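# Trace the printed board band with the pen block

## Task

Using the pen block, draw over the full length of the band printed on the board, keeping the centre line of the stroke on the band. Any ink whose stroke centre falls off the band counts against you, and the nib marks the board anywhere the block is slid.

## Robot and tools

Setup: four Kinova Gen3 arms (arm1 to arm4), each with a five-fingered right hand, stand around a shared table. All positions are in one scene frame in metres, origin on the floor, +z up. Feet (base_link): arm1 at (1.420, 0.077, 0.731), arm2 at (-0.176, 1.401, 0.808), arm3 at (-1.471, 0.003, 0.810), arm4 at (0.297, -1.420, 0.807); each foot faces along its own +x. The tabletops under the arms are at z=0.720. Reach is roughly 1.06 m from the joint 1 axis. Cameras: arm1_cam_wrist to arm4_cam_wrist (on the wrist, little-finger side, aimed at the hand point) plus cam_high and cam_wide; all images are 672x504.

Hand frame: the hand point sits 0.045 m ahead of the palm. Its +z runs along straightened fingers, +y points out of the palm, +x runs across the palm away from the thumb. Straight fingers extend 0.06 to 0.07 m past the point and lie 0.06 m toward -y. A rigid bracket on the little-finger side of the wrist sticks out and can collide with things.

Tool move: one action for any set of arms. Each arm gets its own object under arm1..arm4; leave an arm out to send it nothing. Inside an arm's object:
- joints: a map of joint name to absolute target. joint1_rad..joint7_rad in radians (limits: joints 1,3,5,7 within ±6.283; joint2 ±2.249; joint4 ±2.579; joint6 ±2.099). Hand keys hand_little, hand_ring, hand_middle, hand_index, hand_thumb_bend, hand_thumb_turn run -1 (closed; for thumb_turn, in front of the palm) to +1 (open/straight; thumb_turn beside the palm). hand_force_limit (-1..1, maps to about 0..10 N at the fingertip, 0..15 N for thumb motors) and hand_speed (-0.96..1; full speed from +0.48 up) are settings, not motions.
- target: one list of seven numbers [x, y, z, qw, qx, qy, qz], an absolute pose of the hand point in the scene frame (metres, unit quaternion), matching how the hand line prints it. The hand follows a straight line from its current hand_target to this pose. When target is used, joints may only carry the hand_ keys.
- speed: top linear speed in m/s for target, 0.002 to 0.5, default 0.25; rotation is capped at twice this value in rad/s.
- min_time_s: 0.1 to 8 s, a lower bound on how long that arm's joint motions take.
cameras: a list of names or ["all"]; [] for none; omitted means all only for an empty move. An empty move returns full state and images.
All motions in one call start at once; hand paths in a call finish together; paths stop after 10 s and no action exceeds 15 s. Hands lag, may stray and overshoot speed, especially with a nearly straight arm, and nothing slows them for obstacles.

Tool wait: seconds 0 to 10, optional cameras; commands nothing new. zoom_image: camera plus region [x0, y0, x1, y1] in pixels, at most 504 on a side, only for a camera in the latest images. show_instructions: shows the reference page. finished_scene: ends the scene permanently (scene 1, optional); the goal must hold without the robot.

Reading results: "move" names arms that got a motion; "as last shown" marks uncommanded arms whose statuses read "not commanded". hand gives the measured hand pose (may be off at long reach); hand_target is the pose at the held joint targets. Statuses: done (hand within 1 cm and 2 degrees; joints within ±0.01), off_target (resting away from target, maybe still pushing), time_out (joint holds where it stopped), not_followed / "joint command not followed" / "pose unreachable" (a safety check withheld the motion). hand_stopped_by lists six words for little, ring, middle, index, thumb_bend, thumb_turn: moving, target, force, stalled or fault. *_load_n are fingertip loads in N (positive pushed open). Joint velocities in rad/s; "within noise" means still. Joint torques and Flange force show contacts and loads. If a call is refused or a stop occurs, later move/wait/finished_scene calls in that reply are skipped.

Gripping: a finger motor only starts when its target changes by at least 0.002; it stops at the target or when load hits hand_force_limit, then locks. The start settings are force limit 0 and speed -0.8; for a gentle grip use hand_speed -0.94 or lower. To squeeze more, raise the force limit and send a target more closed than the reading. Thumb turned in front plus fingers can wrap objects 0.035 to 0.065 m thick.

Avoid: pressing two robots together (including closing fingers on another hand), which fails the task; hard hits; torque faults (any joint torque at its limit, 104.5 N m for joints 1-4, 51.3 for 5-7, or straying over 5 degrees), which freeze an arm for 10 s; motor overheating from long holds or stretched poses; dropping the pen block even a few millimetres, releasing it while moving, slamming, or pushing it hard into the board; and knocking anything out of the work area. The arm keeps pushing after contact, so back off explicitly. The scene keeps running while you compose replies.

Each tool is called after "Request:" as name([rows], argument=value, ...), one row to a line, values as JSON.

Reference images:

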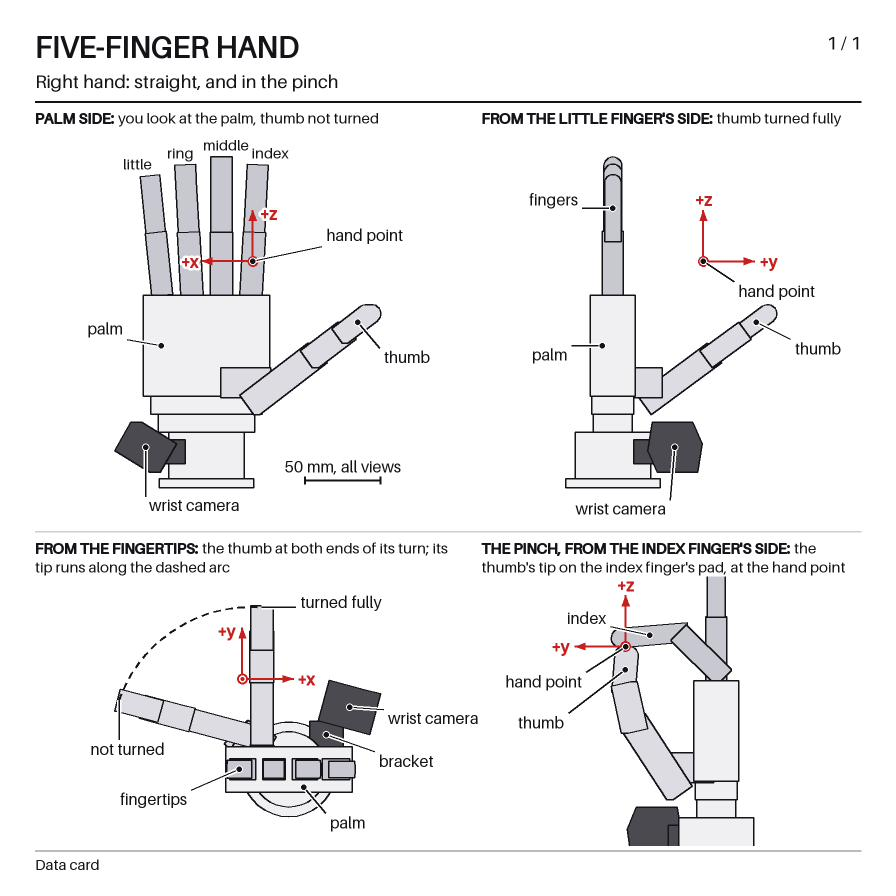

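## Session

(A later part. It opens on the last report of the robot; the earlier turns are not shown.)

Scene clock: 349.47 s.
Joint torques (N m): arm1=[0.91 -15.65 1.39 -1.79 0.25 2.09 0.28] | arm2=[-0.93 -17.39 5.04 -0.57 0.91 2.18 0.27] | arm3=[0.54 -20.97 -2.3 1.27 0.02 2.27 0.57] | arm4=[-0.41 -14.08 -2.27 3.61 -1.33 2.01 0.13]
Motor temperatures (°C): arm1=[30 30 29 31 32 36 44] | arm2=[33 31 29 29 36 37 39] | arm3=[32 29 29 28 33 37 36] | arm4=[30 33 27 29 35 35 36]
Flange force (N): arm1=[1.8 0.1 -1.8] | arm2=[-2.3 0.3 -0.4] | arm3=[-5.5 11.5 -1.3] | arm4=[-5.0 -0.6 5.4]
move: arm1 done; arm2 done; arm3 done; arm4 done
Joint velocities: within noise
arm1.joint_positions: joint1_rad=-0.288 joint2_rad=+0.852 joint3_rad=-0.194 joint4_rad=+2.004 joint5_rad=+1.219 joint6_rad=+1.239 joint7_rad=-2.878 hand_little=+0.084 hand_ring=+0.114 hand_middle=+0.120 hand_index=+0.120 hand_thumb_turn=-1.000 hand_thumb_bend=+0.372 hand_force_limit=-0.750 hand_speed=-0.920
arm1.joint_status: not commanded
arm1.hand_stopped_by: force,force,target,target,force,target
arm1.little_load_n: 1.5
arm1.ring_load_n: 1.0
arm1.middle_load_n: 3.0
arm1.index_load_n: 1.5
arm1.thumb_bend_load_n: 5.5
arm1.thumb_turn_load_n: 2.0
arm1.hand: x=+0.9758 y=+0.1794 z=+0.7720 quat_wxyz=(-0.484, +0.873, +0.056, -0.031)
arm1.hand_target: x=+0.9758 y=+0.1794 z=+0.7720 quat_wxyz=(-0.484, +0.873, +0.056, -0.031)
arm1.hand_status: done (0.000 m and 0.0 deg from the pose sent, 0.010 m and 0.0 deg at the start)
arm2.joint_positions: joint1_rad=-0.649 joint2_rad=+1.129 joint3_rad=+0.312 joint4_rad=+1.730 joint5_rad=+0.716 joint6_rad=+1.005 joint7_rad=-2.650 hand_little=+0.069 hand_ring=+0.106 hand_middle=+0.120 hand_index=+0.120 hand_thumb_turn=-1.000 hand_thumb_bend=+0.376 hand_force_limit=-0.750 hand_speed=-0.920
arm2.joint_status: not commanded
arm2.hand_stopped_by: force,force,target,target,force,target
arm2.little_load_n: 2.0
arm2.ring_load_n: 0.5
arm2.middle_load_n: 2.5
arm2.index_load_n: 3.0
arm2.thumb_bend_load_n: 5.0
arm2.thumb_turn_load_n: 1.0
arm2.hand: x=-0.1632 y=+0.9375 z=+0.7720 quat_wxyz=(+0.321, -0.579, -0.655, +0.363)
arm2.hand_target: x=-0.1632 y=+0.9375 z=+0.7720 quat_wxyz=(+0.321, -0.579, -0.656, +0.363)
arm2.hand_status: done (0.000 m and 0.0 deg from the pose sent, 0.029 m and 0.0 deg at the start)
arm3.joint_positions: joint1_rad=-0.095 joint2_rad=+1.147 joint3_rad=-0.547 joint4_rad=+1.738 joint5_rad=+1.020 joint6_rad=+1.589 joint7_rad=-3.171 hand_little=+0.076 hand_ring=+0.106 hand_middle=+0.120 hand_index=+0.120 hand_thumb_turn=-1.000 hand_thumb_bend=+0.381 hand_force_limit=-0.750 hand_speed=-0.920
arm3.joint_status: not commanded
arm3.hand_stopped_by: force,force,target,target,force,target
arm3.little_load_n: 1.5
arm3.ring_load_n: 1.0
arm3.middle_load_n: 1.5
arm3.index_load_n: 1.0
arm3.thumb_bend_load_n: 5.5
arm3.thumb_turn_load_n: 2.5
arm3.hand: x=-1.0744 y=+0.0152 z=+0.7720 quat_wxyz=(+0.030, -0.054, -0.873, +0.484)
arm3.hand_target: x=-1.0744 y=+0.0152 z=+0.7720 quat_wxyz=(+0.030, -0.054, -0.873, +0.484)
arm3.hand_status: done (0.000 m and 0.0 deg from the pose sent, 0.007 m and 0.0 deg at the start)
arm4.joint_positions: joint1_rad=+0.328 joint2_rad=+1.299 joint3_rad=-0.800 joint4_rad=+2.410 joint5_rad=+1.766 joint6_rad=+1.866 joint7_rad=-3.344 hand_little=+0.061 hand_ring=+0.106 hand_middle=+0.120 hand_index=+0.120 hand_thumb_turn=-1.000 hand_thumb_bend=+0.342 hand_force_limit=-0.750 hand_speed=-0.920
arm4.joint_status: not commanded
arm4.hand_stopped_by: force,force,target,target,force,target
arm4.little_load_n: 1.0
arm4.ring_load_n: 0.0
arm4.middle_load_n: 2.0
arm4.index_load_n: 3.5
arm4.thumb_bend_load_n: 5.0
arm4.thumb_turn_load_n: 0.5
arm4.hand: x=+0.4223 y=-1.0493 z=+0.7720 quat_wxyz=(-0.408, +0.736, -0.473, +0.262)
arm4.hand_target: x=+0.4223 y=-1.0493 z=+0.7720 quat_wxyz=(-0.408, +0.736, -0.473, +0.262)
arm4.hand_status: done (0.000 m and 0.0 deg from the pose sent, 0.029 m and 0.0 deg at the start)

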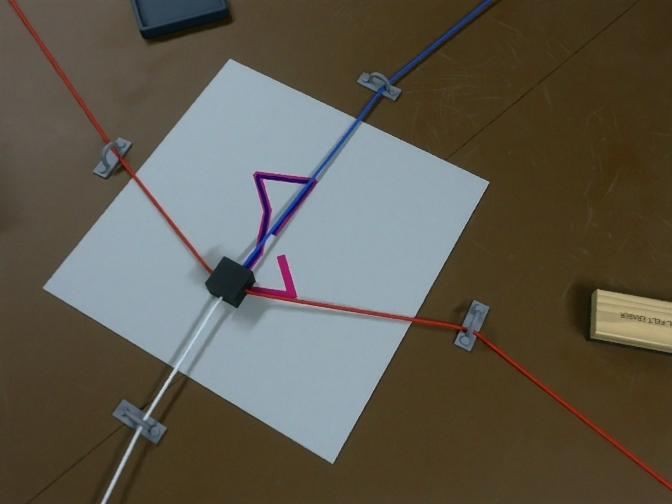

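Request:
move(arm1={"target": [1.0039, 0.1831, 0.772, 0.4838, -0.8728, -0.0564, 0.0313], "speed": 0.015}, arm2={"target": [-0.1647, 0.9495, 0.772, 0.3209, -0.5790, -0.6555, 0.3634], "speed": 0.015}, arm3={"target": [-1.0527, 0.0125, 0.772, 0.0300, -0.0541, -0.8729, 0.4839], "speed": 0.015}, arm4={"target": [0.4161, -1.0359, 0.772, 0.4080, -0.7360, 0.4725, -0.2619], "speed": 0.015}, cameras=["cam_high"])

Request:
zoom_image(camera="cam_high", region=[210, 220, 310, 330])

Scene clock: 356.43 s.
Joint torques (N m): arm1=[1.23 -14.2 1.53 -0.11 -0.51 2.25 0.42] | arm2=[-1.02 -16.97 4.92 -0.18 0.82 2.25 0.3] | arm3=[0.51 -21.73 -2.15 0.73 0.32 2.26 0.52] | arm4=[-1.1 -14.89 -3.1 2.61 -0.52 2.17 0]
Motor temperatures (°C): arm1=[30 30 29 31 32 36 44] | arm2=[33 31 29 29 36 37 39] | arm3=[32 29 29 28 33 37 36] | arm4=[30 33 27 29 35 35 36]
Flange force (N): arm1=[-0.5 -0.1 -1.9] | arm2=[-2.7 0.2 -0.3] | arm3=[-5.7 11.4 -1.3] | arm4=[-2.5 -0.8 5.4]
move: arm1 done; arm2 done; arm3 done; arm4 done
Joint velocities: within noise
arm1.joint_positions: joint1_rad=-0.299 joint2_rad=+0.834 joint3_rad=-0.200 joint4_rad=+2.096 joint5_rad=+1.228 joint6_rad=+1.220 joint7_rad=-2.957 hand_little=+0.084 hand_ring=+0.114 hand_middle=+0.120 hand_index=+0.120 hand_thumb_turn=-1.000 hand_thumb_bend=+0.372 hand_force_limit=-0.750 hand_speed=-0.920
arm1.joint_status: not commanded
arm1.hand_stopped_by: force,force,target,target,force,target
arm1.little_load_n: 1.0
arm1.ring_load_n: 0.5
arm1.middle_load_n: 3.0
arm1.index_load_n: 2.0
arm1.thumb_bend_load_n: 5.0
arm1.thumb_turn_load_n: 2.5
arm1.hand: x=+1.0039 y=+0.1831 z=+0.7720 quat_wxyz=(-0.484, +0.873, +0.056, -0.031)
arm1.hand_target: x=+1.0039 y=+0.1831 z=+0.7720 quat_wxyz=(-0.484, +0.873, +0.056, -0.031)
arm1.hand_status: done (0.000 m and 0.0 deg from the pose sent, 0.028 m and 0.0 deg at the start)
arm2.joint_positions: joint1_rad=-0.665 joint2_rad=+1.121 joint3_rad=+0.312 joint4_rad=+1.770 joint5_rad=+0.718 joint6_rad=+0.986 joint7_rad=-2.676 hand_little=+0.069 hand_ring=+0.106 hand_middle=+0.120 hand_index=+0.120 hand_thumb_turn=-1.000 hand_thumb_bend=+0.376 hand_force_limit=-0.750 hand_speed=-0.920
arm2.joint_status: not commanded
arm2.hand_stopped_by: force,force,target,target,force,target
arm2.little_load_n: 2.0
arm2.ring_load_n: 0.0
arm2.middle_load_n: 2.5
arm2.index_load_n: 3.0
arm2.thumb_bend_load_n: 5.0
arm2.thumb_turn_load_n: 1.0
arm2.hand: x=-0.1647 y=+0.9495 z=+0.7720 quat_wxyz=(+0.321, -0.579, -0.656, +0.363)
arm2.hand_target: x=-0.1647 y=+0.9495 z=+0.7720 quat_wxyz=(+0.321, -0.579, -0.656, +0.363)
arm2.hand_status: done (0.000 m and 0.0 deg from the pose sent, 0.012 m and 0.0 deg at the start)
arm3.joint_positions: joint1_rad=-0.081 joint2_rad=+1.155 joint3_rad=-0.535 joint4_rad=+1.677 joint5_rad=+1.039 joint6_rad=+1.607 joint7_rad=-3.111 hand_little=+0.076 hand_ring=+0.106 hand_middle=+0.120 hand_index=+0.120 hand_thumb_turn=-1.000 hand_thumb_bend=+0.381 hand_force_limit=-0.750 hand_speed=-0.920
arm3.joint_status: not commanded
arm3.hand_stopped_by: force,force,target,target,force,target
arm3.little_load_n: 1.5
arm3.ring_load_n: 1.0
arm3.middle_load_n: 1.5
arm3.index_load_n: 1.0
arm3.thumb_bend_load_n: 5.5
arm3.thumb_turn_load_n: 2.5
arm3.hand: x=-1.0527 y=+0.0125 z=+0.7720 quat_wxyz=(+0.030, -0.054, -0.873, +0.484)
arm3.hand_target: x=-1.0527 y=+0.0125 z=+0.7720 quat_wxyz=(+0.030, -0.054, -0.873, +0.484)
arm3.hand_status: done (0.000 m and 0.0 deg from the pose sent, 0.022 m and 0.0 deg at the start)
arm4.joint_positions: joint1_rad=+0.326 joint2_rad=+1.285 joint3_rad=-0.807 joint4_rad=+2.366 joint5_rad=+1.769 joint6_rad=+1.852 joint7_rad=-3.291 hand_little=+0.061 hand_ring=+0.106 hand_middle=+0.120 hand_index=+0.120 hand_thumb_turn=-1.000 hand_thumb_bend=+0.342 hand_force_limit=-0.750 hand_speed=-0.920
arm4.joint_status: not commanded
arm4.hand_stopped_by: force,force,target,target,force,target
arm4.little_load_n: 1.0
arm4.ring_load_n: 0.0
arm4.middle_load_n: 2.0
arm4.index_load_n: 3.0
arm4.thumb_bend_load_n: 5.0
arm4.thumb_turn_load_n: 0.5
arm4.hand: x=+0.4161 y=-1.0359 z=+0.7720 quat_wxyz=(-0.408, +0.736, -0.473, +0.262)
arm4.hand_target: x=+0.4161 y=-1.0359 z=+0.7720 quat_wxyz=(-0.408, +0.736, -0.473, +0.262)
arm4.hand_status: done (0.000 m and 0.0 deg from the pose sent, 0.015 m and 0.0 deg at the start)

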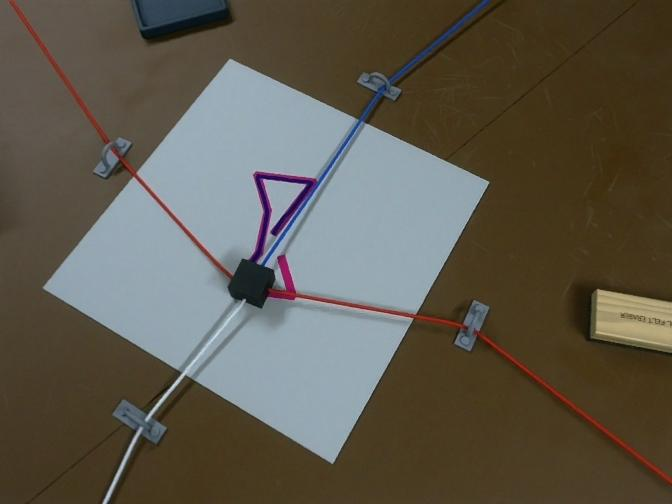

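Scaled by 4.582 from the camera's image (finer frame: 960x720).

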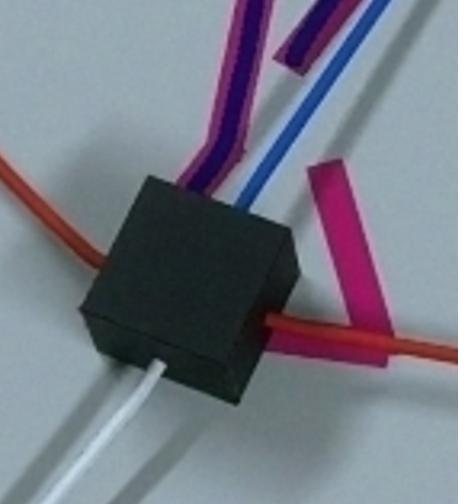

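Request:
move(arm1={"target": [1.0148, 0.1845, 0.772, 0.4838, -0.8728, -0.0564, 0.0313], "speed": 0.012}, arm2={"target": [-0.1648, 0.9502, 0.772, 0.3209, -0.5790, -0.6555, 0.3634], "speed": 0.012}, arm3={"target": [-1.0459, 0.0116, 0.772, 0.0300, -0.0541, -0.8729, 0.4839], "speed": 0.012}, arm4={"target": [0.4148, -1.0331, 0.772, 0.4080, -0.7360, 0.4725, -0.2619], "speed": 0.012}, cameras=["cam_high"])

Request:
zoom_image(camera="cam_high", region=[210, 220, 310, 330])

Scene clock: 363.93 s.
Joint torques (N m): arm1=[1.39 -13.71 1.6 0.48 -0.75 2.3 0.49] | arm2=[-1.01 -17.03 4.98 -0.28 0.88 2.18 0.28] | arm3=[0.56 -21.73 -2.19 0.79 0.23 2.26 0.57] | arm4=[-1.01 -14.87 -3.05 2.66 -0.61 2.17 0.05]
Motor temperatures (°C): arm1=[30 30 29 31 32 36 44] | arm2=[33 31 29 29 36 37 39] | arm3=[32 29 29 28 33 37 36] | arm4=[30 33 27 29 35 35 36]
Flange force (N): arm1=[-1.1 0.0 -2.0] | arm2=[-2.5 0.3 -0.5] | arm3=[-6.3 11.5 -1.6] | arm4=[-2.8 -0.7 5.3]
move: arm1 done; arm2 done; arm3 done; arm4 done
Joint velocities: within noise
arm1.joint_positions: joint1_rad=-0.305 joint2_rad=+0.828 joint3_rad=-0.203 joint4_rad=+2.131 joint5_rad=+1.231 joint6_rad=+1.213 joint7_rad=-2.988 hand_little=+0.084 hand_ring=+0.114 hand_middle=+0.120 hand_index=+0.120 hand_thumb_turn=-1.000 hand_thumb_bend=+0.372 hand_force_limit=-0.750 hand_speed=-0.920
arm1.joint_status: not commanded
arm1.hand_stopped_by: force,force,target,target,force,target
arm1.little_load_n: 1.0
arm1.ring_load_n: 0.5
arm1.middle_load_n: 3.0
arm1.index_load_n: 2.0
arm1.thumb_bend_load_n: 5.5
arm1.thumb_turn_load_n: 2.5
arm1.hand: x=+1.0148 y=+0.1845 z=+0.7720 quat_wxyz=(-0.484, +0.873, +0.056, -0.031)
arm1.hand_target: x=+1.0148 y=+0.1845 z=+0.7720 quat_wxyz=(-0.484, +0.873, +0.056, -0.031)
arm1.hand_status: done (0.000 m and 0.0 deg from the pose sent, 0.011 m and 0.0 deg at the start)
arm2.joint_positions: joint1_rad=-0.666 joint2_rad=+1.121 joint3_rad=+0.312 joint4_rad=+1.772 joint5_rad=+0.719 joint6_rad=+0.985 joint7_rad=-2.677 hand_little=+0.069 hand_ring=+0.106 hand_middle=+0.120 hand_index=+0.120 hand_thumb_turn=-1.000 hand_thumb_bend=+0.376 hand_force_limit=-0.750 hand_speed=-0.920
arm2.joint_status: not commanded
arm2.hand_stopped_by: force,force,target,target,force,target
arm2.little_load_n: 2.0
arm2.ring_load_n: 0.0
arm2.middle_load_n: 2.5
arm2.index_load_n: 3.5
arm2.thumb_bend_load_n: 5.5
arm2.thumb_turn_load_n: 1.0
arm2.hand: x=-0.1648 y=+0.9502 z=+0.7720 quat_wxyz=(+0.321, -0.579, -0.656, +0.363)
arm2.hand_target: x=-0.1648 y=+0.9502 z=+0.7720 quat_wxyz=(+0.321, -0.579, -0.656, +0.363)
arm2.hand_status: done (0.000 m and 0.0 deg from the pose sent, 0.001 m and 0.0 deg at the start)
arm3.joint_positions: joint1_rad=-0.077 joint2_rad=+1.158 joint3_rad=-0.531 joint4_rad=+1.657 joint5_rad=+1.045 joint6_rad=+1.612 joint7_rad=-3.092 hand_little=+0.076 hand_ring=+0.106 hand_middle=+0.120 hand_index=+0.120 hand_thumb_turn=-1.000 hand_thumb_bend=+0.381 hand_force_limit=-0.750 hand_speed=-0.920
arm3.joint_status: not commanded
arm3.hand_stopped_by: force,force,target,target,force,target
arm3.little_load_n: 1.5
arm3.ring_load_n: 1.5
arm3.middle_load_n: 2.0
arm3.index_load_n: 1.5
arm3.thumb_bend_load_n: 5.5
arm3.thumb_turn_load_n: 3.0
arm3.hand: x=-1.0459 y=+0.0116 z=+0.7720 quat_wxyz=(+0.030, -0.054, -0.873, +0.484)
arm3.hand_target: x=-1.0459 y=+0.0116 z=+0.7720 quat_wxyz=(+0.030, -0.054, -0.873, +0.484)
arm3.hand_status: done (0.000 m and 0.0 deg from the pose sent, 0.007 m and 0.0 deg at the start)
arm4.joint_positions: joint1_rad=+0.325 joint2_rad=+1.283 joint3_rad=-0.808 joint4_rad=+2.357 joint5_rad=+1.769 joint6_rad=+1.850 joint7_rad=-3.281 hand_little=+0.061 hand_ring=+0.106 hand_middle=+0.120 hand_index=+0.120 hand_thumb_turn=-1.000 hand_thumb_bend=+0.342 hand_force_limit=-0.750 hand_speed=-0.920
arm4.joint_status: not commanded
arm4.hand_stopped_by: force,force,target,target,force,target
arm4.little_load_n: 1.0
arm4.ring_load_n: 0.0
arm4.middle_load_n: 2.0
arm4.index_load_n: 3.0
arm4.thumb_bend_load_n: 5.0
arm4.thumb_turn_load_n: 0.5
arm4.hand: x=+0.4148 y=-1.0331 z=+0.7720 quat_wxyz=(-0.408, +0.736, -0.472, +0.262)
arm4.hand_target: x=+0.4148 y=-1.0331 z=+0.7720 quat_wxyz=(-0.408, +0.736, -0.472, +0.262)
arm4.hand_status: done (0.000 m and 0.0 deg from the pose sent, 0.003 m and 0.0 deg at the start)

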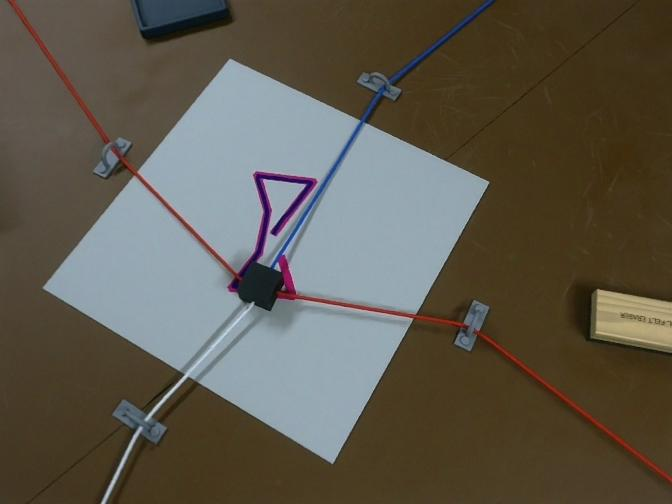

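Scaled by 4.582 from the camera's image (finer frame: 960x720).

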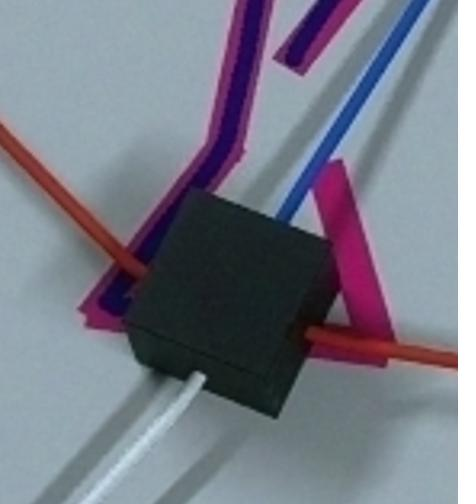

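Request:
move(cameras=["cam_high"])

Request:
zoom_image(camera="cam_high", region=[210, 220, 310, 320])

Scene clock: 370.27 s.
Joint torques (N m): arm1=[1.33 -13.69 1.6 0.52 -0.77 2.29 0.48] | arm2=[-1.01 -17.05 5 -0.35 0.86 2.19 0.28] | arm3=[0.51 -21.72 -2.21 0.79 0.16 2.25 0.55] | arm4=[-1.03 -14.89 -3.08 2.62 -0.6 2.18 0.03]
Motor temperatures (°C): arm1=[30 30 29 31 32 36 44] | arm2=[33 31 29 29 36 36 39] | arm3=[32 29 29 28 33 37 36] | arm4=[30 33 27 29 35 35 36]
Flange force (N): arm1=[-1.3 -0.1 -1.9] | arm2=[-2.3 0.2 -0.3] | arm3=[-6.5 11.4 -1.4] | arm4=[-2.7 -0.7 5.3]
Joint velocities: within noise
arm1.joint_positions: joint1_rad=-0.305 joint2_rad=+0.828 joint3_rad=-0.203 joint4_rad=+2.131 joint5_rad=+1.231 joint6_rad=+1.213 joint7_rad=-2.988 hand_little=+0.084 hand_ring=+0.114 hand_middle=+0.120 hand_index=+0.120 hand_thumb_turn=-1.000 hand_thumb_bend=+0.372 hand_force_limit=-0.750 hand_speed=-0.920
arm1.joint_status: not commanded
arm1.hand_stopped_by: force,force,target,target,force,target
arm1.little_load_n: 1.0
arm1.ring_load_n: 0.5
arm1.middle_load_n: 3.0
arm1.index_load_n: 2.0
arm1.thumb_bend_load_n: 5.5
arm1.thumb_turn_load_n: 2.5
arm1.hand: x=+1.0148 y=+0.1845 z=+0.7720 quat_wxyz=(-0.484, +0.873, +0.056, -0.031) (m; scene frame)
arm1.hand_target: x=+1.0148 y=+0.1845 z=+0.7720 quat_wxyz=(-0.484, +0.873, +0.056, -0.031) (m; scene frame)
arm1.hand_status: done (0.000 m and 0.0 deg from the pose sent, 0.011 m and 0.0 deg at the start)
arm2.joint_positions: joint1_rad=-0.666 joint2_rad=+1.121 joint3_rad=+0.312 joint4_rad=+1.772 joint5_rad=+0.719 joint6_rad=+0.985 joint7_rad=-2.677 hand_little=+0.069 hand_ring=+0.106 hand_middle=+0.120 hand_index=+0.120 hand_thumb_turn=-1.000 hand_thumb_bend=+0.376 hand_force_limit=-0.750 hand_speed=-0.920
arm2.joint_status: not commanded
arm2.hand_stopped_by: force,force,target,target,force,target
arm2.little_load_n: 2.0
arm2.ring_load_n: 0.0
arm2.middle_load_n: 2.5
arm2.index_load_n: 3.5
arm2.thumb_bend_load_n: 5.5
arm2.thumb_turn_load_n: 1.0
arm2.hand: x=-0.1648 y=+0.9502 z=+0.7720 quat_wxyz=(+0.321, -0.579, -0.656, +0.363) (m; scene frame)
arm2.hand_target: x=-0.1648 y=+0.9502 z=+0.7720 quat_wxyz=(+0.321, -0.579, -0.656, +0.363) (m; scene frame)
arm2.hand_status: done (0.000 m and 0.0 deg from the pose sent, 0.001 m and 0.0 deg at the start)
arm3.joint_positions: joint1_rad=-0.077 joint2_rad=+1.158 joint3_rad=-0.531 joint4_rad=+1.657 joint5_rad=+1.045 joint6_rad=+1.612 joint7_rad=-3.092 hand_little=+0.076 hand_ring=+0.106 hand_middle=+0.120 hand_index=+0.120 hand_thumb_turn=-1.000 hand_thumb_bend=+0.381 hand_force_limit=-0.750 hand_speed=-0.920
arm3.joint_status: not commanded
arm3.hand_stopped_by: force,force,target,target,force,target
arm3.little_load_n: 1.5
arm3.ring_load_n: 1.0
arm3.middle_load_n: 2.0
arm3.index_load_n: 1.0
arm3.thumb_bend_load_n: 5.5
arm3.thumb_turn_load_n: 2.5
arm3.hand: x=-1.0459 y=+0.0116 z=+0.7720 quat_wxyz=(+0.030, -0.054, -0.873, +0.484) (m; scene frame)
arm3.hand_target: x=-1.0459 y=+0.0116 z=+0.7720 quat_wxyz=(+0.030, -0.054, -0.873, +0.484) (m; scene frame)
arm3.hand_status: done (0.000 m and 0.0 deg from the pose sent, 0.007 m and 0.0 deg at the start)
arm4.joint_positions: joint1_rad=+0.325 joint2_rad=+1.283 joint3_rad=-0.808 joint4_rad=+2.357 joint5_rad=+1.769 joint6_rad=+1.850 joint7_rad=-3.281 hand_little=+0.061 hand_ring=+0.106 hand_middle=+0.120 hand_index=+0.120 hand_thumb_turn=-1.000 hand_thumb_bend=+0.342 hand_force_limit=-0.750 hand_speed=-0.920
arm4.joint_status: not commanded
arm4.hand_stopped_by: force,force,target,target,force,target
arm4.little_load_n: 1.5
arm4.ring_load_n: 0.0
arm4.middle_load_n: 2.0
arm4.index_load_n: 3.0
arm4.thumb_bend_load_n: 5.0
arm4.thumb_turn_load_n: 0.5
arm4.hand: x=+0.4148 y=-1.0331 z=+0.7720 quat_wxyz=(-0.408, +0.736, -0.472, +0.262) (m; scene frame)
arm4.hand_target: x=+0.4148 y=-1.0331 z=+0.7720 quat_wxyz=(-0.408, +0.736, -0.472, +0.262) (m; scene frame)
arm4.hand_status: done (0.000 m and 0.0 deg from the pose sent, 0.003 m and 0.0 deg at the start)
pictures: cam_high

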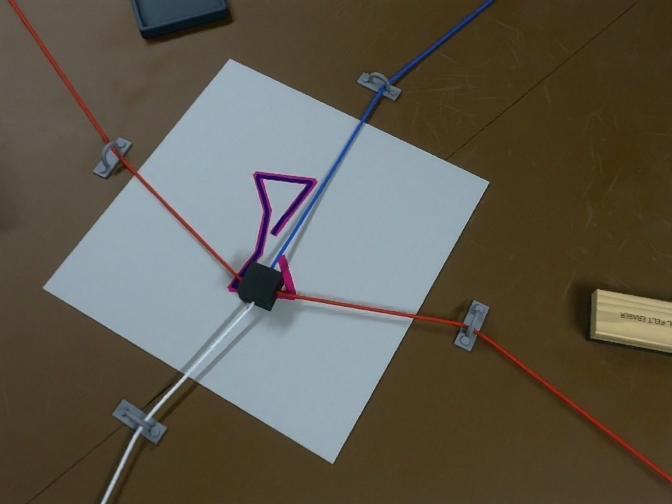

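Scaled by 5.040 from the camera's image (finer frame: 960x720).

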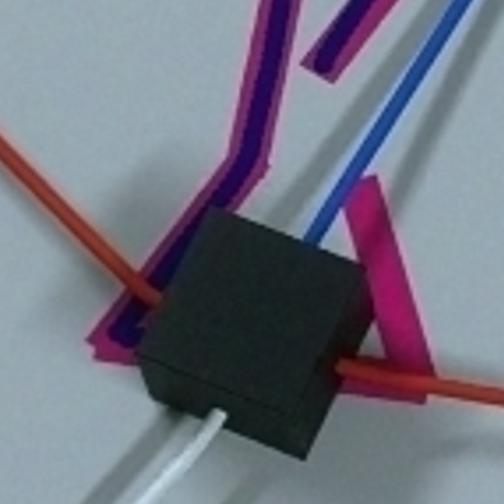

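Request:
move(arm1={"target": [1.0286, 0.1863, 0.772, 0.4838, -0.8728, -0.0564, 0.0313], "speed": 0.014}, arm2={"target": [-0.1650, 0.9517, 0.772, 0.3209, -0.5790, -0.6555, 0.3634], "speed": 0.014}, arm3={"target": [-1.0334, 0.0101, 0.772, 0.0300, -0.0541, -0.8729, 0.4839], "speed": 0.014}, arm4={"target": [0.4127, -1.0284, 0.772, 0.4080, -0.7360, 0.4725, -0.2619], "speed": 0.014}, cameras=["cam_high"])

Request:
zoom_image(camera="cam_high", region=[220, 220, 320, 320])

Scene clock: 378.73 s.
Joint torques (N m): arm1=[1.45 -13.11 1.6 1.12 -1 2.3 0.54] | arm2=[-0.99 -17.1 4.96 -0.28 0.81 2.19 0.25] | arm3=[0.53 -22.14 -2.07 0.51 0.34 2.27 0.56] | arm4=[-1.06 -14.97 -3.21 2.48 -0.52 2.19 0]
Motor temperatures (°C): arm1=[30 30 29 30 32 36 44] | arm2=[33 31 29 29 36 36 39] | arm3=[32 29 29 28 33 37 36] | arm4=[30 33 27 29 35 35 36]
Flange force (N): arm1=[-1.8 -0.2 -2.0] | arm2=[-2.5 0.4 -0.2] | arm3=[-6.5 11.5 -1.5] | arm4=[-2.7 -0.9 5.3]
move: arm1 done; arm2 done; arm3 done; arm4 done
Joint velocities: within noise
arm1.joint_positions: joint1_rad=-0.312 joint2_rad=+0.822 joint3_rad=-0.207 joint4_rad=+2.175 joint5_rad=+1.235 joint6_rad=+1.204 joint7_rad=-3.029 hand_little=+0.084 hand_ring=+0.114 hand_middle=+0.120 hand_index=+0.120 hand_thumb_turn=-1.000 hand_thumb_bend=+0.372 hand_force_limit=-0.750 hand_speed=-0.920
arm1.joint_status: not commanded
arm1.hand_stopped_by: force,force,target,target,force,target
arm1.little_load_n: 1.0
arm1.ring_load_n: 0.5
arm1.middle_load_n: 3.0
arm1.index_load_n: 2.0
arm1.thumb_bend_load_n: 5.0
arm1.thumb_turn_load_n: 3.0
arm1.hand: x=+1.0286 y=+0.1863 z=+0.7720 quat_wxyz=(-0.484, +0.873, +0.056, -0.031)
arm1.hand_target: x=+1.0286 y=+0.1863 z=+0.7720 quat_wxyz=(-0.484, +0.873, +0.056, -0.031)
arm1.hand_status: done (0.000 m and 0.0 deg from the pose sent, 0.014 m and 0.0 deg at the start)
arm2.joint_positions: joint1_rad=-0.668 joint2_rad=+1.120 joint3_rad=+0.312 joint4_rad=+1.777 joint5_rad=+0.719 joint6_rad=+0.983 joint7_rad=-2.680 hand_little=+0.069 hand_ring=+0.106 hand_middle=+0.120 hand_index=+0.120 hand_thumb_turn=-1.000 hand_thumb_bend=+0.376 hand_force_limit=-0.750 hand_speed=-0.920
arm2.joint_status: not commanded
arm2.hand_stopped_by: force,force,target,target,force,target
arm2.little_load_n: 2.0
arm2.ring_load_n: 0.0
arm2.middle_load_n: 2.5
arm2.index_load_n: 3.0
arm2.thumb_bend_load_n: 5.0
arm2.thumb_turn_load_n: 1.0
arm2.hand: x=-0.1650 y=+0.9517 z=+0.7720 quat_wxyz=(+0.321, -0.579, -0.656, +0.363)
arm2.hand_target: x=-0.1650 y=+0.9517 z=+0.7720 quat_wxyz=(+0.321, -0.579, -0.656, +0.363)
arm2.hand_status: done (0.000 m and 0.0 deg from the pose sent, 0.002 m and 0.0 deg at the start)
arm3.joint_positions: joint1_rad=-0.071 joint2_rad=+1.164 joint3_rad=-0.525 joint4_rad=+1.620 joint5_rad=+1.056 joint6_rad=+1.622 joint7_rad=-3.057 hand_little=+0.076 hand_ring=+0.106 hand_middle=+0.120 hand_index=+0.120 hand_thumb_turn=-1.000 hand_thumb_bend=+0.381 hand_force_limit=-0.750 hand_speed=-0.920
arm3.joint_status: not commanded
arm3.hand_stopped_by: force,force,target,target,force,target
arm3.little_load_n: 1.5
arm3.ring_load_n: 1.0
arm3.middle_load_n: 1.5
arm3.index_load_n: 1.0
arm3.thumb_bend_load_n: 5.5
arm3.thumb_turn_load_n: 2.5
arm3.hand: x=-1.0334 y=+0.0101 z=+0.7720 quat_wxyz=(+0.030, -0.054, -0.873, +0.484)
arm3.hand_target: x=-1.0334 y=+0.0101 z=+0.7720 quat_wxyz=(+0.030, -0.054, -0.873, +0.484)
arm3.hand_status: done (0.000 m and 0.0 deg from the pose sent, 0.013 m and 0.0 deg at the start)
arm4.joint_positions: joint1_rad=+0.325 joint2_rad=+1.279 joint3_rad=-0.810 joint4_rad=+2.342 joint5_rad=+1.770 joint6_rad=+1.845 joint7_rad=-3.263 hand_little=+0.061 hand_ring=+0.106 hand_middle=+0.120 hand_index=+0.120 hand_thumb_turn=-1.000 hand_thumb_bend=+0.342 hand_force_limit=-0.750 hand_speed=-0.920
arm4.joint_status: not commanded
arm4.hand_stopped_by: force,force,target,target,force,target
arm4.little_load_n: 1.5
arm4.ring_load_n: 0.0
arm4.middle_load_n: 2.0
arm4.index_load_n: 3.0
arm4.thumb_bend_load_n: 5.0
arm4.thumb_turn_load_n: 0.5
arm4.hand: x=+0.4127 y=-1.0284 z=+0.7720 quat_wxyz=(-0.408, +0.736, -0.472, +0.262)
arm4.hand_target: x=+0.4127 y=-1.0284 z=+0.7720 quat_wxyz=(-0.408, +0.736, -0.472, +0.262)
arm4.hand_status: done (0.000 m and 0.0 deg from the pose sent, 0.005 m and 0.0 deg at the start)

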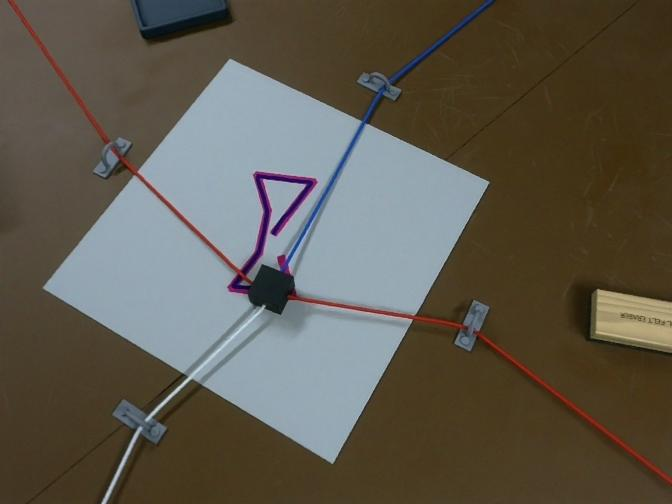

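Scaled by 5.040 from the camera's image (finer frame: 960x720).

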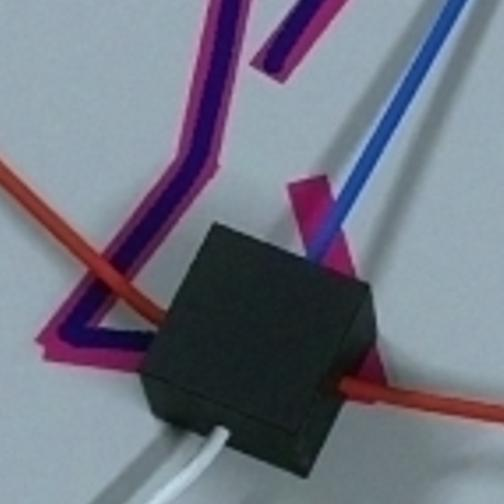

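Request:
zoom_image(camera="cam_high", region=[220, 260, 260, 300])

Request:
zoom_image(camera="cam_high", region=[245, 260, 300, 315])

Scaled by 12.600 from the camera's image (finer frame: 960x720).

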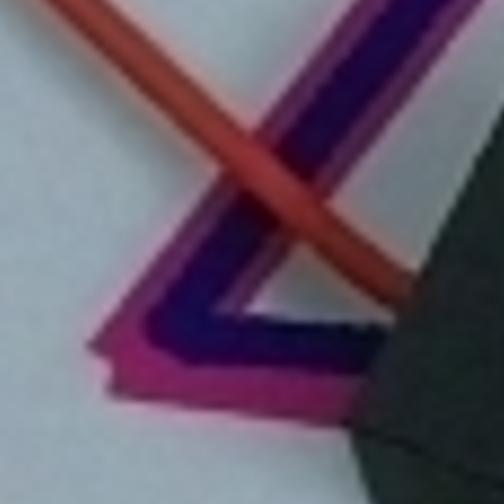

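Scaled by 9.164 from the camera's image (finer frame: 960x720).

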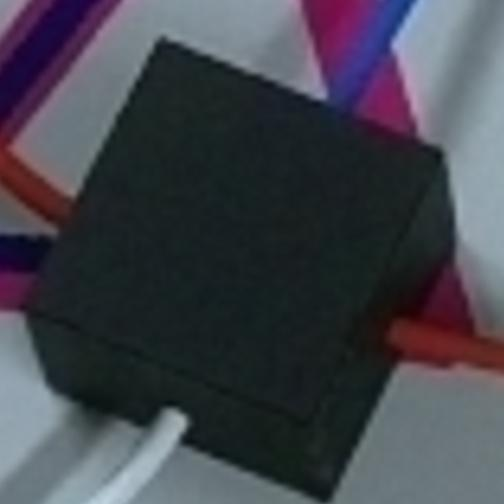

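Request:
move(arm1={"target": [1.0407, 0.1878, 0.772, 0.4838, -0.8728, -0.0564, 0.0313], "speed": 0.014}, arm2={"target": [-0.1658, 0.9581, 0.772, 0.3209, -0.5790, -0.6555, 0.3634], "speed": 0.014}, arm3={"target": [-1.0243, 0.0090, 0.772, 0.0300, -0.0541, -0.8729, 0.4839], "speed": 0.014}, arm4={"target": [0.4089, -1.0201, 0.772, 0.4080, -0.7360, 0.4725, -0.2619], "speed": 0.014}, cameras=["cam_high"])

Request:
zoom_image(camera="cam_high", region=[235, 240, 315, 320])

Scene clock: 392.03 s.
Joint torques (N m): arm1=[1.37 -12.91 1.59 1.1 -0.91 2.23 0.45] | arm2=[-1.02 -16.71 4.78 0.12 0.72 2.31 0.36] | arm3=[0.47 -22.34 -2.12 0.36 0.35 2.24 0.53] | arm4=[-1.13 -15.23 -3.29 2.26 -0.43 2.2 0.02]
Motor temperatures (°C): arm1=[30 30 29 30 32 36 44] | arm2=[33 31 29 29 36 36 39] | arm3=[32 29 29 28 33 37 36] | arm4=[30 33 27 29 35 35 36]
Flange force (N): arm1=[-1.2 -0.3 -2.2] | arm2=[-2.8 0.3 -0.2] | arm3=[-7.1 11.3 -1.5] | arm4=[-2.4 -0.8 5.1]
move: arm1 done; arm2 done; arm3 done; arm4 done
Joint velocities: within noise
arm1.joint_positions: joint1_rad=-0.319 joint2_rad=+0.817 joint3_rad=-0.211 joint4_rad=+2.214 joint5_rad=+1.238 joint6_rad=+1.196 joint7_rad=-3.066 hand_little=+0.084 hand_ring=+0.114 hand_middle=+0.120 hand_index=+0.120 hand_thumb_turn=-1.000 hand_thumb_bend=+0.372 hand_force_limit=-0.750 hand_speed=-0.920
arm1.joint_status: not commanded
arm1.hand_stopped_by: force,force,target,target,force,target
arm1.little_load_n: 1.0
arm1.ring_load_n: 0.5
arm1.middle_load_n: 3.0
arm1.index_load_n: 2.0
arm1.thumb_bend_load_n: 5.0
arm1.thumb_turn_load_n: 2.5
arm1.hand: x=+1.0407 y=+0.1878 z=+0.7720 quat_wxyz=(-0.484, +0.873, +0.056, -0.031)
arm1.hand_target: x=+1.0407 y=+0.1878 z=+0.7720 quat_wxyz=(-0.484, +0.873, +0.056, -0.031)
arm1.hand_status: done (0.000 m and 0.0 deg from the pose sent, 0.012 m and 0.0 deg at the start)
arm2.joint_positions: joint1_rad=-0.676 joint2_rad=+1.116 joint3_rad=+0.312 joint4_rad=+1.797 joint5_rad=+0.720 joint6_rad=+0.973 joint7_rad=-2.694 hand_little=+0.069 hand_ring=+0.106 hand_middle=+0.120 hand_index=+0.120 hand_thumb_turn=-1.000 hand_thumb_bend=+0.376 hand_force_limit=-0.750 hand_speed=-0.920
arm2.joint_status: not commanded
arm2.hand_stopped_by: force,force,target,target,force,target
arm2.little_load_n: 2.0
arm2.ring_load_n: 0.5
arm2.middle_load_n: 2.5
arm2.index_load_n: 3.5
arm2.thumb_bend_load_n: 5.5
arm2.thumb_turn_load_n: 1.0
arm2.hand: x=-0.1658 y=+0.9581 z=+0.7720 quat_wxyz=(+0.321, -0.579, -0.656, +0.363)
arm2.hand_target: x=-0.1658 y=+0.9581 z=+0.7720 quat_wxyz=(+0.321, -0.579, -0.656, +0.363)
arm2.hand_status: done (0.000 m and 0.0 deg from the pose sent, 0.006 m and 0.0 deg at the start)
arm3.joint_positions: joint1_rad=-0.067 joint2_rad=+1.169 joint3_rad=-0.520 joint4_rad=+1.592 joint5_rad=+1.063 joint6_rad=+1.629 joint7_rad=-3.032 hand_little=+0.076 hand_ring=+0.106 hand_middle=+0.120 hand_index=+0.120 hand_thumb_turn=-1.000 hand_thumb_bend=+0.381 hand_force_limit=-0.750 hand_speed=-0.920
arm3.joint_status: not commanded
arm3.hand_stopped_by: force,force,target,target,force,target
arm3.little_load_n: 1.5
arm3.ring_load_n: 1.0
arm3.middle_load_n: 1.5
arm3.index_load_n: 1.0
arm3.thumb_bend_load_n: 5.5
arm3.thumb_turn_load_n: 2.5
arm3.hand: x=-1.0243 y=+0.0090 z=+0.7720 quat_wxyz=(+0.030, -0.054, -0.873, +0.484)
arm3.hand_target: x=-1.0243 y=+0.0090 z=+0.7720 quat_wxyz=(+0.030, -0.054, -0.873, +0.484)
arm3.hand_status: done (0.000 m and 0.0 deg from the pose sent, 0.009 m and 0.0 deg at the start)
arm4.joint_positions: joint1_rad=+0.322 joint2_rad=+1.273 joint3_rad=-0.813 joint4_rad=+2.314 joint5_rad=+1.772 joint6_rad=+1.838 joint7_rad=-3.232 hand_little=+0.061 hand_ring=+0.106 hand_middle=+0.120 hand_index=+0.120 hand_thumb_turn=-1.000 hand_thumb_bend=+0.342 hand_force_limit=-0.750 hand_speed=-0.920
arm4.joint_status: not commanded
arm4.hand_stopped_by: force,force,target,target,force,target
arm4.little_load_n: 1.0
arm4.ring_load_n: 0.0
arm4.middle_load_n: 2.0
arm4.index_load_n: 3.0
arm4.thumb_bend_load_n: 5.0
arm4.thumb_turn_load_n: 0.5
arm4.hand: x=+0.4089 y=-1.0201 z=+0.7720 quat_wxyz=(-0.408, +0.736, -0.472, +0.262)
arm4.hand_target: x=+0.4089 y=-1.0201 z=+0.7720 quat_wxyz=(-0.408, +0.736, -0.472, +0.262)
arm4.hand_status: done (0.000 m and 0.0 deg from the pose sent, 0.009 m and 0.0 deg at the start)

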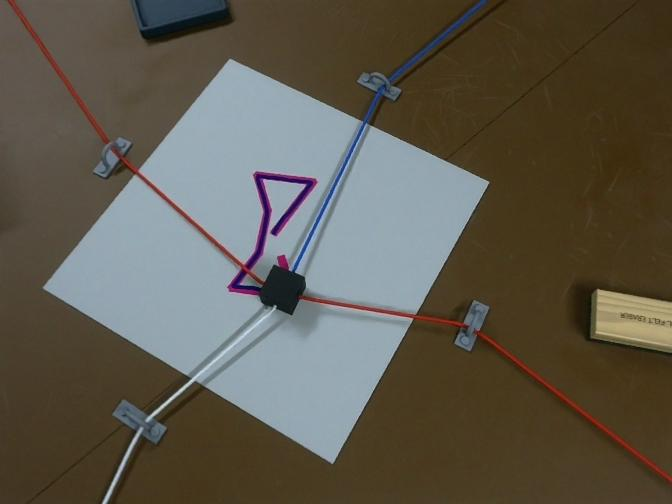

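Scaled by 6.300 from the camera's image (finer frame: 960x720).

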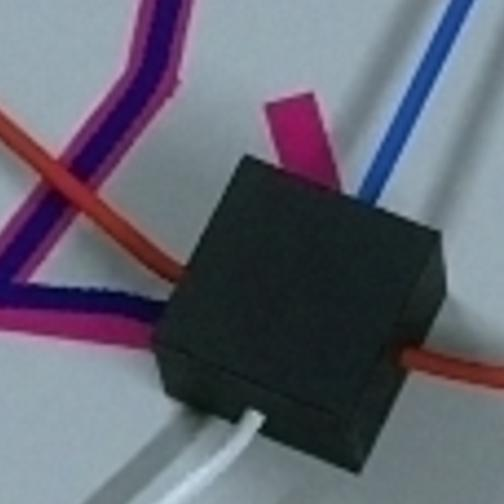

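Request:
move(arm1={"target": [1.0509, 0.1892, 0.772, 0.4838, -0.8728, -0.0564, 0.0313], "speed": 0.014}, arm2={"target": [-0.1660, 0.9596, 0.772, 0.3209, -0.5790, -0.6555, 0.3634], "speed": 0.014}, arm3={"target": [-1.0154, 0.0078, 0.772, 0.0300, -0.0541, -0.8729, 0.4839], "speed": 0.014}, arm4={"target": [0.4062, -1.0143, 0.772, 0.4080, -0.7360, 0.4725, -0.2619], "speed": 0.014}, cameras=["cam_high"])

Request:
zoom_image(camera="cam_high", region=[245, 240, 325, 320])

Scene clock: 396.60 s.
Joint torques (N m): arm1=[1.31 -12.66 1.56 1.19 -0.87 2.22 0.47] | arm2=[-0.93 -16.7 4.9 -0.01 0.74 2.23 0.28] | arm3=[0.6 -22.57 -2.08 0.17 0.49 2.2 0.54] | arm4=[-1.11 -15.35 -3.32 2.13 -0.4 2.19 -0.01]
Motor temperatures (°C): arm1=[30 30 29 30 32 36 44] | arm2=[33 31 29 29 36 36 39] | arm3=[32 29 29 28 33 37 36] | arm4=[30 33 27 29 35 35 36]
Flange force (N): arm1=[-0.8 -0.3 -2.2] | arm2=[-2.5 0.2 -0.5] | arm3=[-7.1 11.3 -1.9] | arm4=[-2.6 -0.8 4.9]
move: arm1 done; arm2 done; arm3 done; arm4 done
Joint velocities: within noise
arm1.joint_positions: joint1_rad=-0.325 joint2_rad=+0.814 joint3_rad=-0.215 joint4_rad=+2.246 joint5_rad=+1.242 joint6_rad=+1.189 joint7_rad=-3.097 hand_little=+0.084 hand_ring=+0.114 hand_middle=+0.120 hand_index=+0.120 hand_thumb_turn=-1.000 hand_thumb_bend=+0.372 hand_force_limit=-0.750 hand_speed=-0.920
arm1.joint_status: not commanded
arm1.hand_stopped_by: force,force,target,target,force,target
arm1.little_load_n: 1.5
arm1.ring_load_n: 0.5
arm1.middle_load_n: 3.0
arm1.index_load_n: 2.0
arm1.thumb_bend_load_n: 5.5
arm1.thumb_turn_load_n: 2.5
arm1.hand: x=+1.0509 y=+0.1892 z=+0.7720 quat_wxyz=(-0.484, +0.873, +0.056, -0.031)
arm1.hand_target: x=+1.0509 y=+0.1892 z=+0.7720 quat_wxyz=(-0.484, +0.873, +0.056, -0.031)
arm1.hand_status: done (0.000 m and 0.0 deg from the pose sent, 0.010 m and 0.0 deg at the start)
arm2.joint_positions: joint1_rad=-0.678 joint2_rad=+1.116 joint3_rad=+0.312 joint4_rad=+1.802 joint5_rad=+0.720 joint6_rad=+0.971 joint7_rad=-2.698 hand_little=+0.069 hand_ring=+0.106 hand_middle=+0.120 hand_index=+0.120 hand_thumb_turn=-1.000 hand_thumb_bend=+0.376 hand_force_limit=-0.750 hand_speed=-0.920
arm2.joint_status: not commanded
arm2.hand_stopped_by: force,force,target,target,force,target
arm2.little_load_n: 2.0
arm2.ring_load_n: 0.0
arm2.middle_load_n: 2.5
arm2.index_load_n: 3.5
arm2.thumb_bend_load_n: 5.0
arm2.thumb_turn_load_n: 1.5
arm2.hand: x=-0.1660 y=+0.9596 z=+0.7720 quat_wxyz=(+0.321, -0.579, -0.656, +0.363)
arm2.hand_target: x=-0.1660 y=+0.9596 z=+0.7720 quat_wxyz=(+0.321, -0.579, -0.656, +0.363)
arm2.hand_status: done (0.000 m and 0.0 deg from the pose sent, 0.002 m and 0.0 deg at the start)
arm3.joint_positions: joint1_rad=-0.062 joint2_rad=+1.175 joint3_rad=-0.515 joint4_rad=+1.564 joint5_rad=+1.071 joint6_rad=+1.635 joint7_rad=-3.007 hand_little=+0.076 hand_ring=+0.106 hand_middle=+0.120 hand_index=+0.120 hand_thumb_turn=-1.000 hand_thumb_bend=+0.381 hand_force_limit=-0.750 hand_speed=-0.920
arm3.joint_status: not commanded
arm3.hand_stopped_by: force,force,target,target,force,target
arm3.little_load_n: 1.5
arm3.ring_load_n: 1.0
arm3.middle_load_n: 2.0
arm3.index_load_n: 1.0
arm3.thumb_bend_load_n: 5.5
arm3.thumb_turn_load_n: 2.5
arm3.hand: x=-1.0154 y=+0.0078 z=+0.7720 quat_wxyz=(+0.030, -0.054, -0.873, +0.484)
arm3.hand_target: x=-1.0154 y=+0.0078 z=+0.7720 quat_wxyz=(+0.030, -0.054, -0.873, +0.484)
arm3.hand_status: done (0.000 m and 0.0 deg from the pose sent, 0.009 m and 0.0 deg at the start)
arm4.joint_positions: joint1_rad=+0.321 joint2_rad=+1.269 joint3_rad=-0.815 joint4_rad=+2.295 joint5_rad=+1.772 joint6_rad=+1.833 joint7_rad=-3.211 hand_little=+0.061 hand_ring=+0.106 hand_middle=+0.120 hand_index=+0.120 hand_thumb_turn=-1.000 hand_thumb_bend=+0.342 hand_force_limit=-0.750 hand_speed=-0.920
arm4.joint_status: not commanded
arm4.hand_stopped_by: force,force,target,target,force,target
arm4.little_load_n: 1.0
arm4.ring_load_n: 0.5
arm4.middle_load_n: 2.0
arm4.index_load_n: 3.0
arm4.thumb_bend_load_n: 5.0
arm4.thumb_turn_load_n: 0.5
arm4.hand: x=+0.4062 y=-1.0143 z=+0.7720 quat_wxyz=(-0.408, +0.736, -0.472, +0.262)
arm4.hand_target: x=+0.4062 y=-1.0143 z=+0.7720 quat_wxyz=(-0.408, +0.736, -0.472, +0.262)
arm4.hand_status: done (0.000 m and 0.0 deg from the pose sent, 0.006 m and 0.0 deg at the start)

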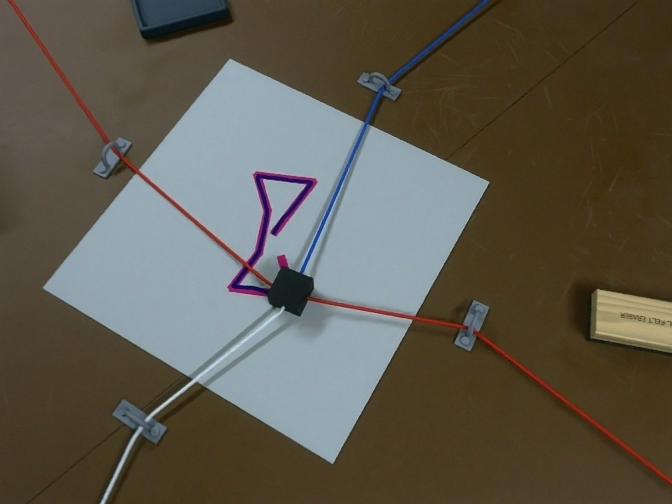

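Scaled by 6.300 from the camera's image (finer frame: 960x720).

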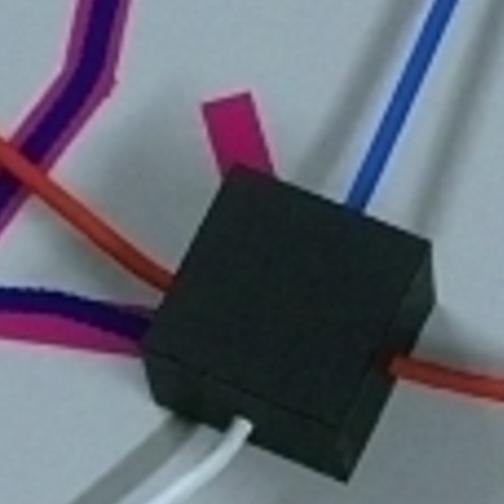

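Request:
move(arm1={"target": [1.0467, 0.1886, 0.772, 0.4838, -0.8728, -0.0564, 0.0313], "speed": 0.014}, arm2={"target": [-0.1661, 0.9605, 0.772, 0.3209, -0.5790, -0.6555, 0.3634], "speed": 0.014}, arm3={"target": [-1.0183, 0.0082, 0.772, 0.0300, -0.0541, -0.8729, 0.4839], "speed": 0.014}, arm4={"target": [0.4059, -1.0136, 0.772, 0.4080, -0.7360, 0.4725, -0.2619], "speed": 0.014}, cameras=["cam_high"])

Request:
zoom_image(camera="cam_high", region=[245, 240, 325, 320])

Scene clock: 402.03 s.
Joint torques (N m): arm1=[0.89 -13.45 1.4 -0.16 -0.14 2.16 0.3] | arm2=[-1 -16.66 4.8 0.24 0.67 2.23 0.3] | arm3=[0.5 -22.22 -2.21 0.51 0.11 2.3 0.61] | arm4=[-1.22 -15.47 -3.53 2.01 -0.29 2.19 -0.02]
Motor temperatures (°C): arm1=[30 30 29 30 32 36 44] | arm2=[33 31 29 29 36 36 39] | arm3=[32 29 29 28 33 37 36] | arm4=[30 33 27 29 35 35 36]
Flange force (N): arm1=[1.8 -0.2 -2.1] | arm2=[-3.2 0.4 -0.5] | arm3=[-7.9 11.3 -1.6] | arm4=[-2.1 -0.7 5.2]
move: arm1 done; arm2 done; arm3 done; arm4 done
Joint velocities: within noise
arm1.joint_positions: joint1_rad=-0.322 joint2_rad=+0.815 joint3_rad=-0.213 joint4_rad=+2.232 joint5_rad=+1.240 joint6_rad=+1.192 joint7_rad=-3.084 hand_little=+0.084 hand_ring=+0.114 hand_middle=+0.120 hand_index=+0.120 hand_thumb_turn=-1.000 hand_thumb_bend=+0.372 hand_force_limit=-0.750 hand_speed=-0.920
arm1.joint_status: not commanded
arm1.hand_stopped_by: force,force,target,target,force,target
arm1.little_load_n: 1.5
arm1.ring_load_n: 0.5
arm1.middle_load_n: 3.0
arm1.index_load_n: 1.5
arm1.thumb_bend_load_n: 5.5
arm1.thumb_turn_load_n: 2.0
arm1.hand: x=+1.0467 y=+0.1886 z=+0.7720 quat_wxyz=(-0.484, +0.873, +0.056, -0.031)
arm1.hand_target: x=+1.0467 y=+0.1886 z=+0.7720 quat_wxyz=(-0.484, +0.873, +0.056, -0.031)
arm1.hand_status: done (0.000 m and 0.0 deg from the pose sent, 0.004 m and 0.0 deg at the start)
arm2.joint_positions: joint1_rad=-0.679 joint2_rad=+1.115 joint3_rad=+0.312 joint4_rad=+1.805 joint5_rad=+0.720 joint6_rad=+0.970 joint7_rad=-2.699 hand_little=+0.069 hand_ring=+0.106 hand_middle=+0.120 hand_index=+0.120 hand_thumb_turn=-1.000 hand_thumb_bend=+0.376 hand_force_limit=-0.750 hand_speed=-0.920
arm2.joint_status: not commanded
arm2.hand_stopped_by: force,force,target,target,force,target
arm2.little_load_n: 1.5
arm2.ring_load_n: 0.0
arm2.middle_load_n: 2.5
arm2.index_load_n: 3.0
arm2.thumb_bend_load_n: 5.0
arm2.thumb_turn_load_n: 1.0
arm2.hand: x=-0.1661 y=+0.9605 z=+0.7720 quat_wxyz=(+0.321, -0.579, -0.655, +0.363)
arm2.hand_target: x=-0.1661 y=+0.9605 z=+0.7720 quat_wxyz=(+0.321, -0.579, -0.655, +0.363)
arm2.hand_status: done (0.000 m and 0.0 deg from the pose sent, 0.001 m and 0.0 deg at the start)
arm3.joint_positions: joint1_rad=-0.064 joint2_rad=+1.173 joint3_rad=-0.517 joint4_rad=+1.573 joint5_rad=+1.068 joint6_rad=+1.634 joint7_rad=-3.015 hand_little=+0.076 hand_ring=+0.106 hand_middle=+0.120 hand_index=+0.120 hand_thumb_turn=-1.000 hand_thumb_bend=+0.381 hand_force_limit=-0.750 hand_speed=-0.920
arm3.joint_status: not commanded
arm3.hand_stopped_by: force,force,target,target,force,target
arm3.little_load_n: 1.5
arm3.ring_load_n: 1.0
arm3.middle_load_n: 2.0
arm3.index_load_n: 1.5
arm3.thumb_bend_load_n: 6.0
arm3.thumb_turn_load_n: 3.0
arm3.hand: x=-1.0183 y=+0.0082 z=+0.7720 quat_wxyz=(+0.030, -0.054, -0.873, +0.484)
arm3.hand_target: x=-1.0183 y=+0.0082 z=+0.7720 quat_wxyz=(+0.030, -0.054, -0.873, +0.484)
arm3.hand_status: done (0.000 m and 0.0 deg from the pose sent, 0.003 m and 0.0 deg at the start)
arm4.joint_positions: joint1_rad=+0.320 joint2_rad=+1.268 joint3_rad=-0.815 joint4_rad=+2.292 joint5_rad=+1.772 joint6_rad=+1.832 joint7_rad=-3.209 hand_little=+0.061 hand_ring=+0.106 hand_middle=+0.120 hand_index=+0.120 hand_thumb_turn=-1.000 hand_thumb_bend=+0.342 hand_force_limit=-0.750 hand_speed=-0.920
arm4.joint_status: not commanded
arm4.hand_stopped_by: force,force,target,target,force,target
arm4.little_load_n: 1.5
arm4.ring_load_n: 0.0
arm4.middle_load_n: 1.5
arm4.index_load_n: 3.0
arm4.thumb_bend_load_n: 5.0
arm4.thumb_turn_load_n: 0.5
arm4.hand: x=+0.4059 y=-1.0136 z=+0.7720 quat_wxyz=(-0.408, +0.736, -0.472, +0.262)
arm4.hand_target: x=+0.4059 y=-1.0136 z=+0.7720 quat_wxyz=(-0.408, +0.736, -0.472, +0.262)
arm4.hand_status: done (0.000 m and 0.0 deg from the pose sent, 0.001 m and 0.0 deg at the start)

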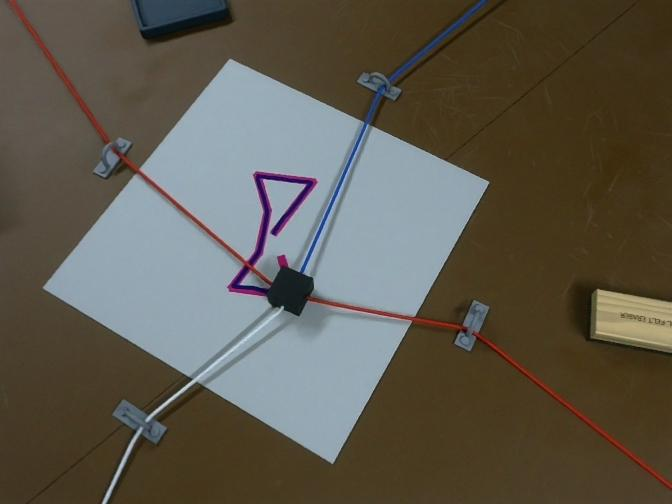

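Scaled by 6.300 from the camera's image (finer frame: 960x720).

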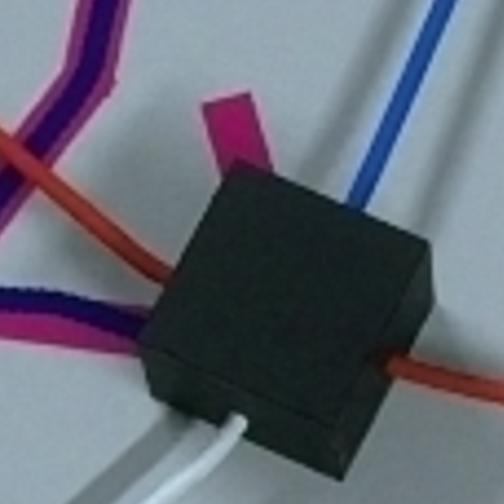

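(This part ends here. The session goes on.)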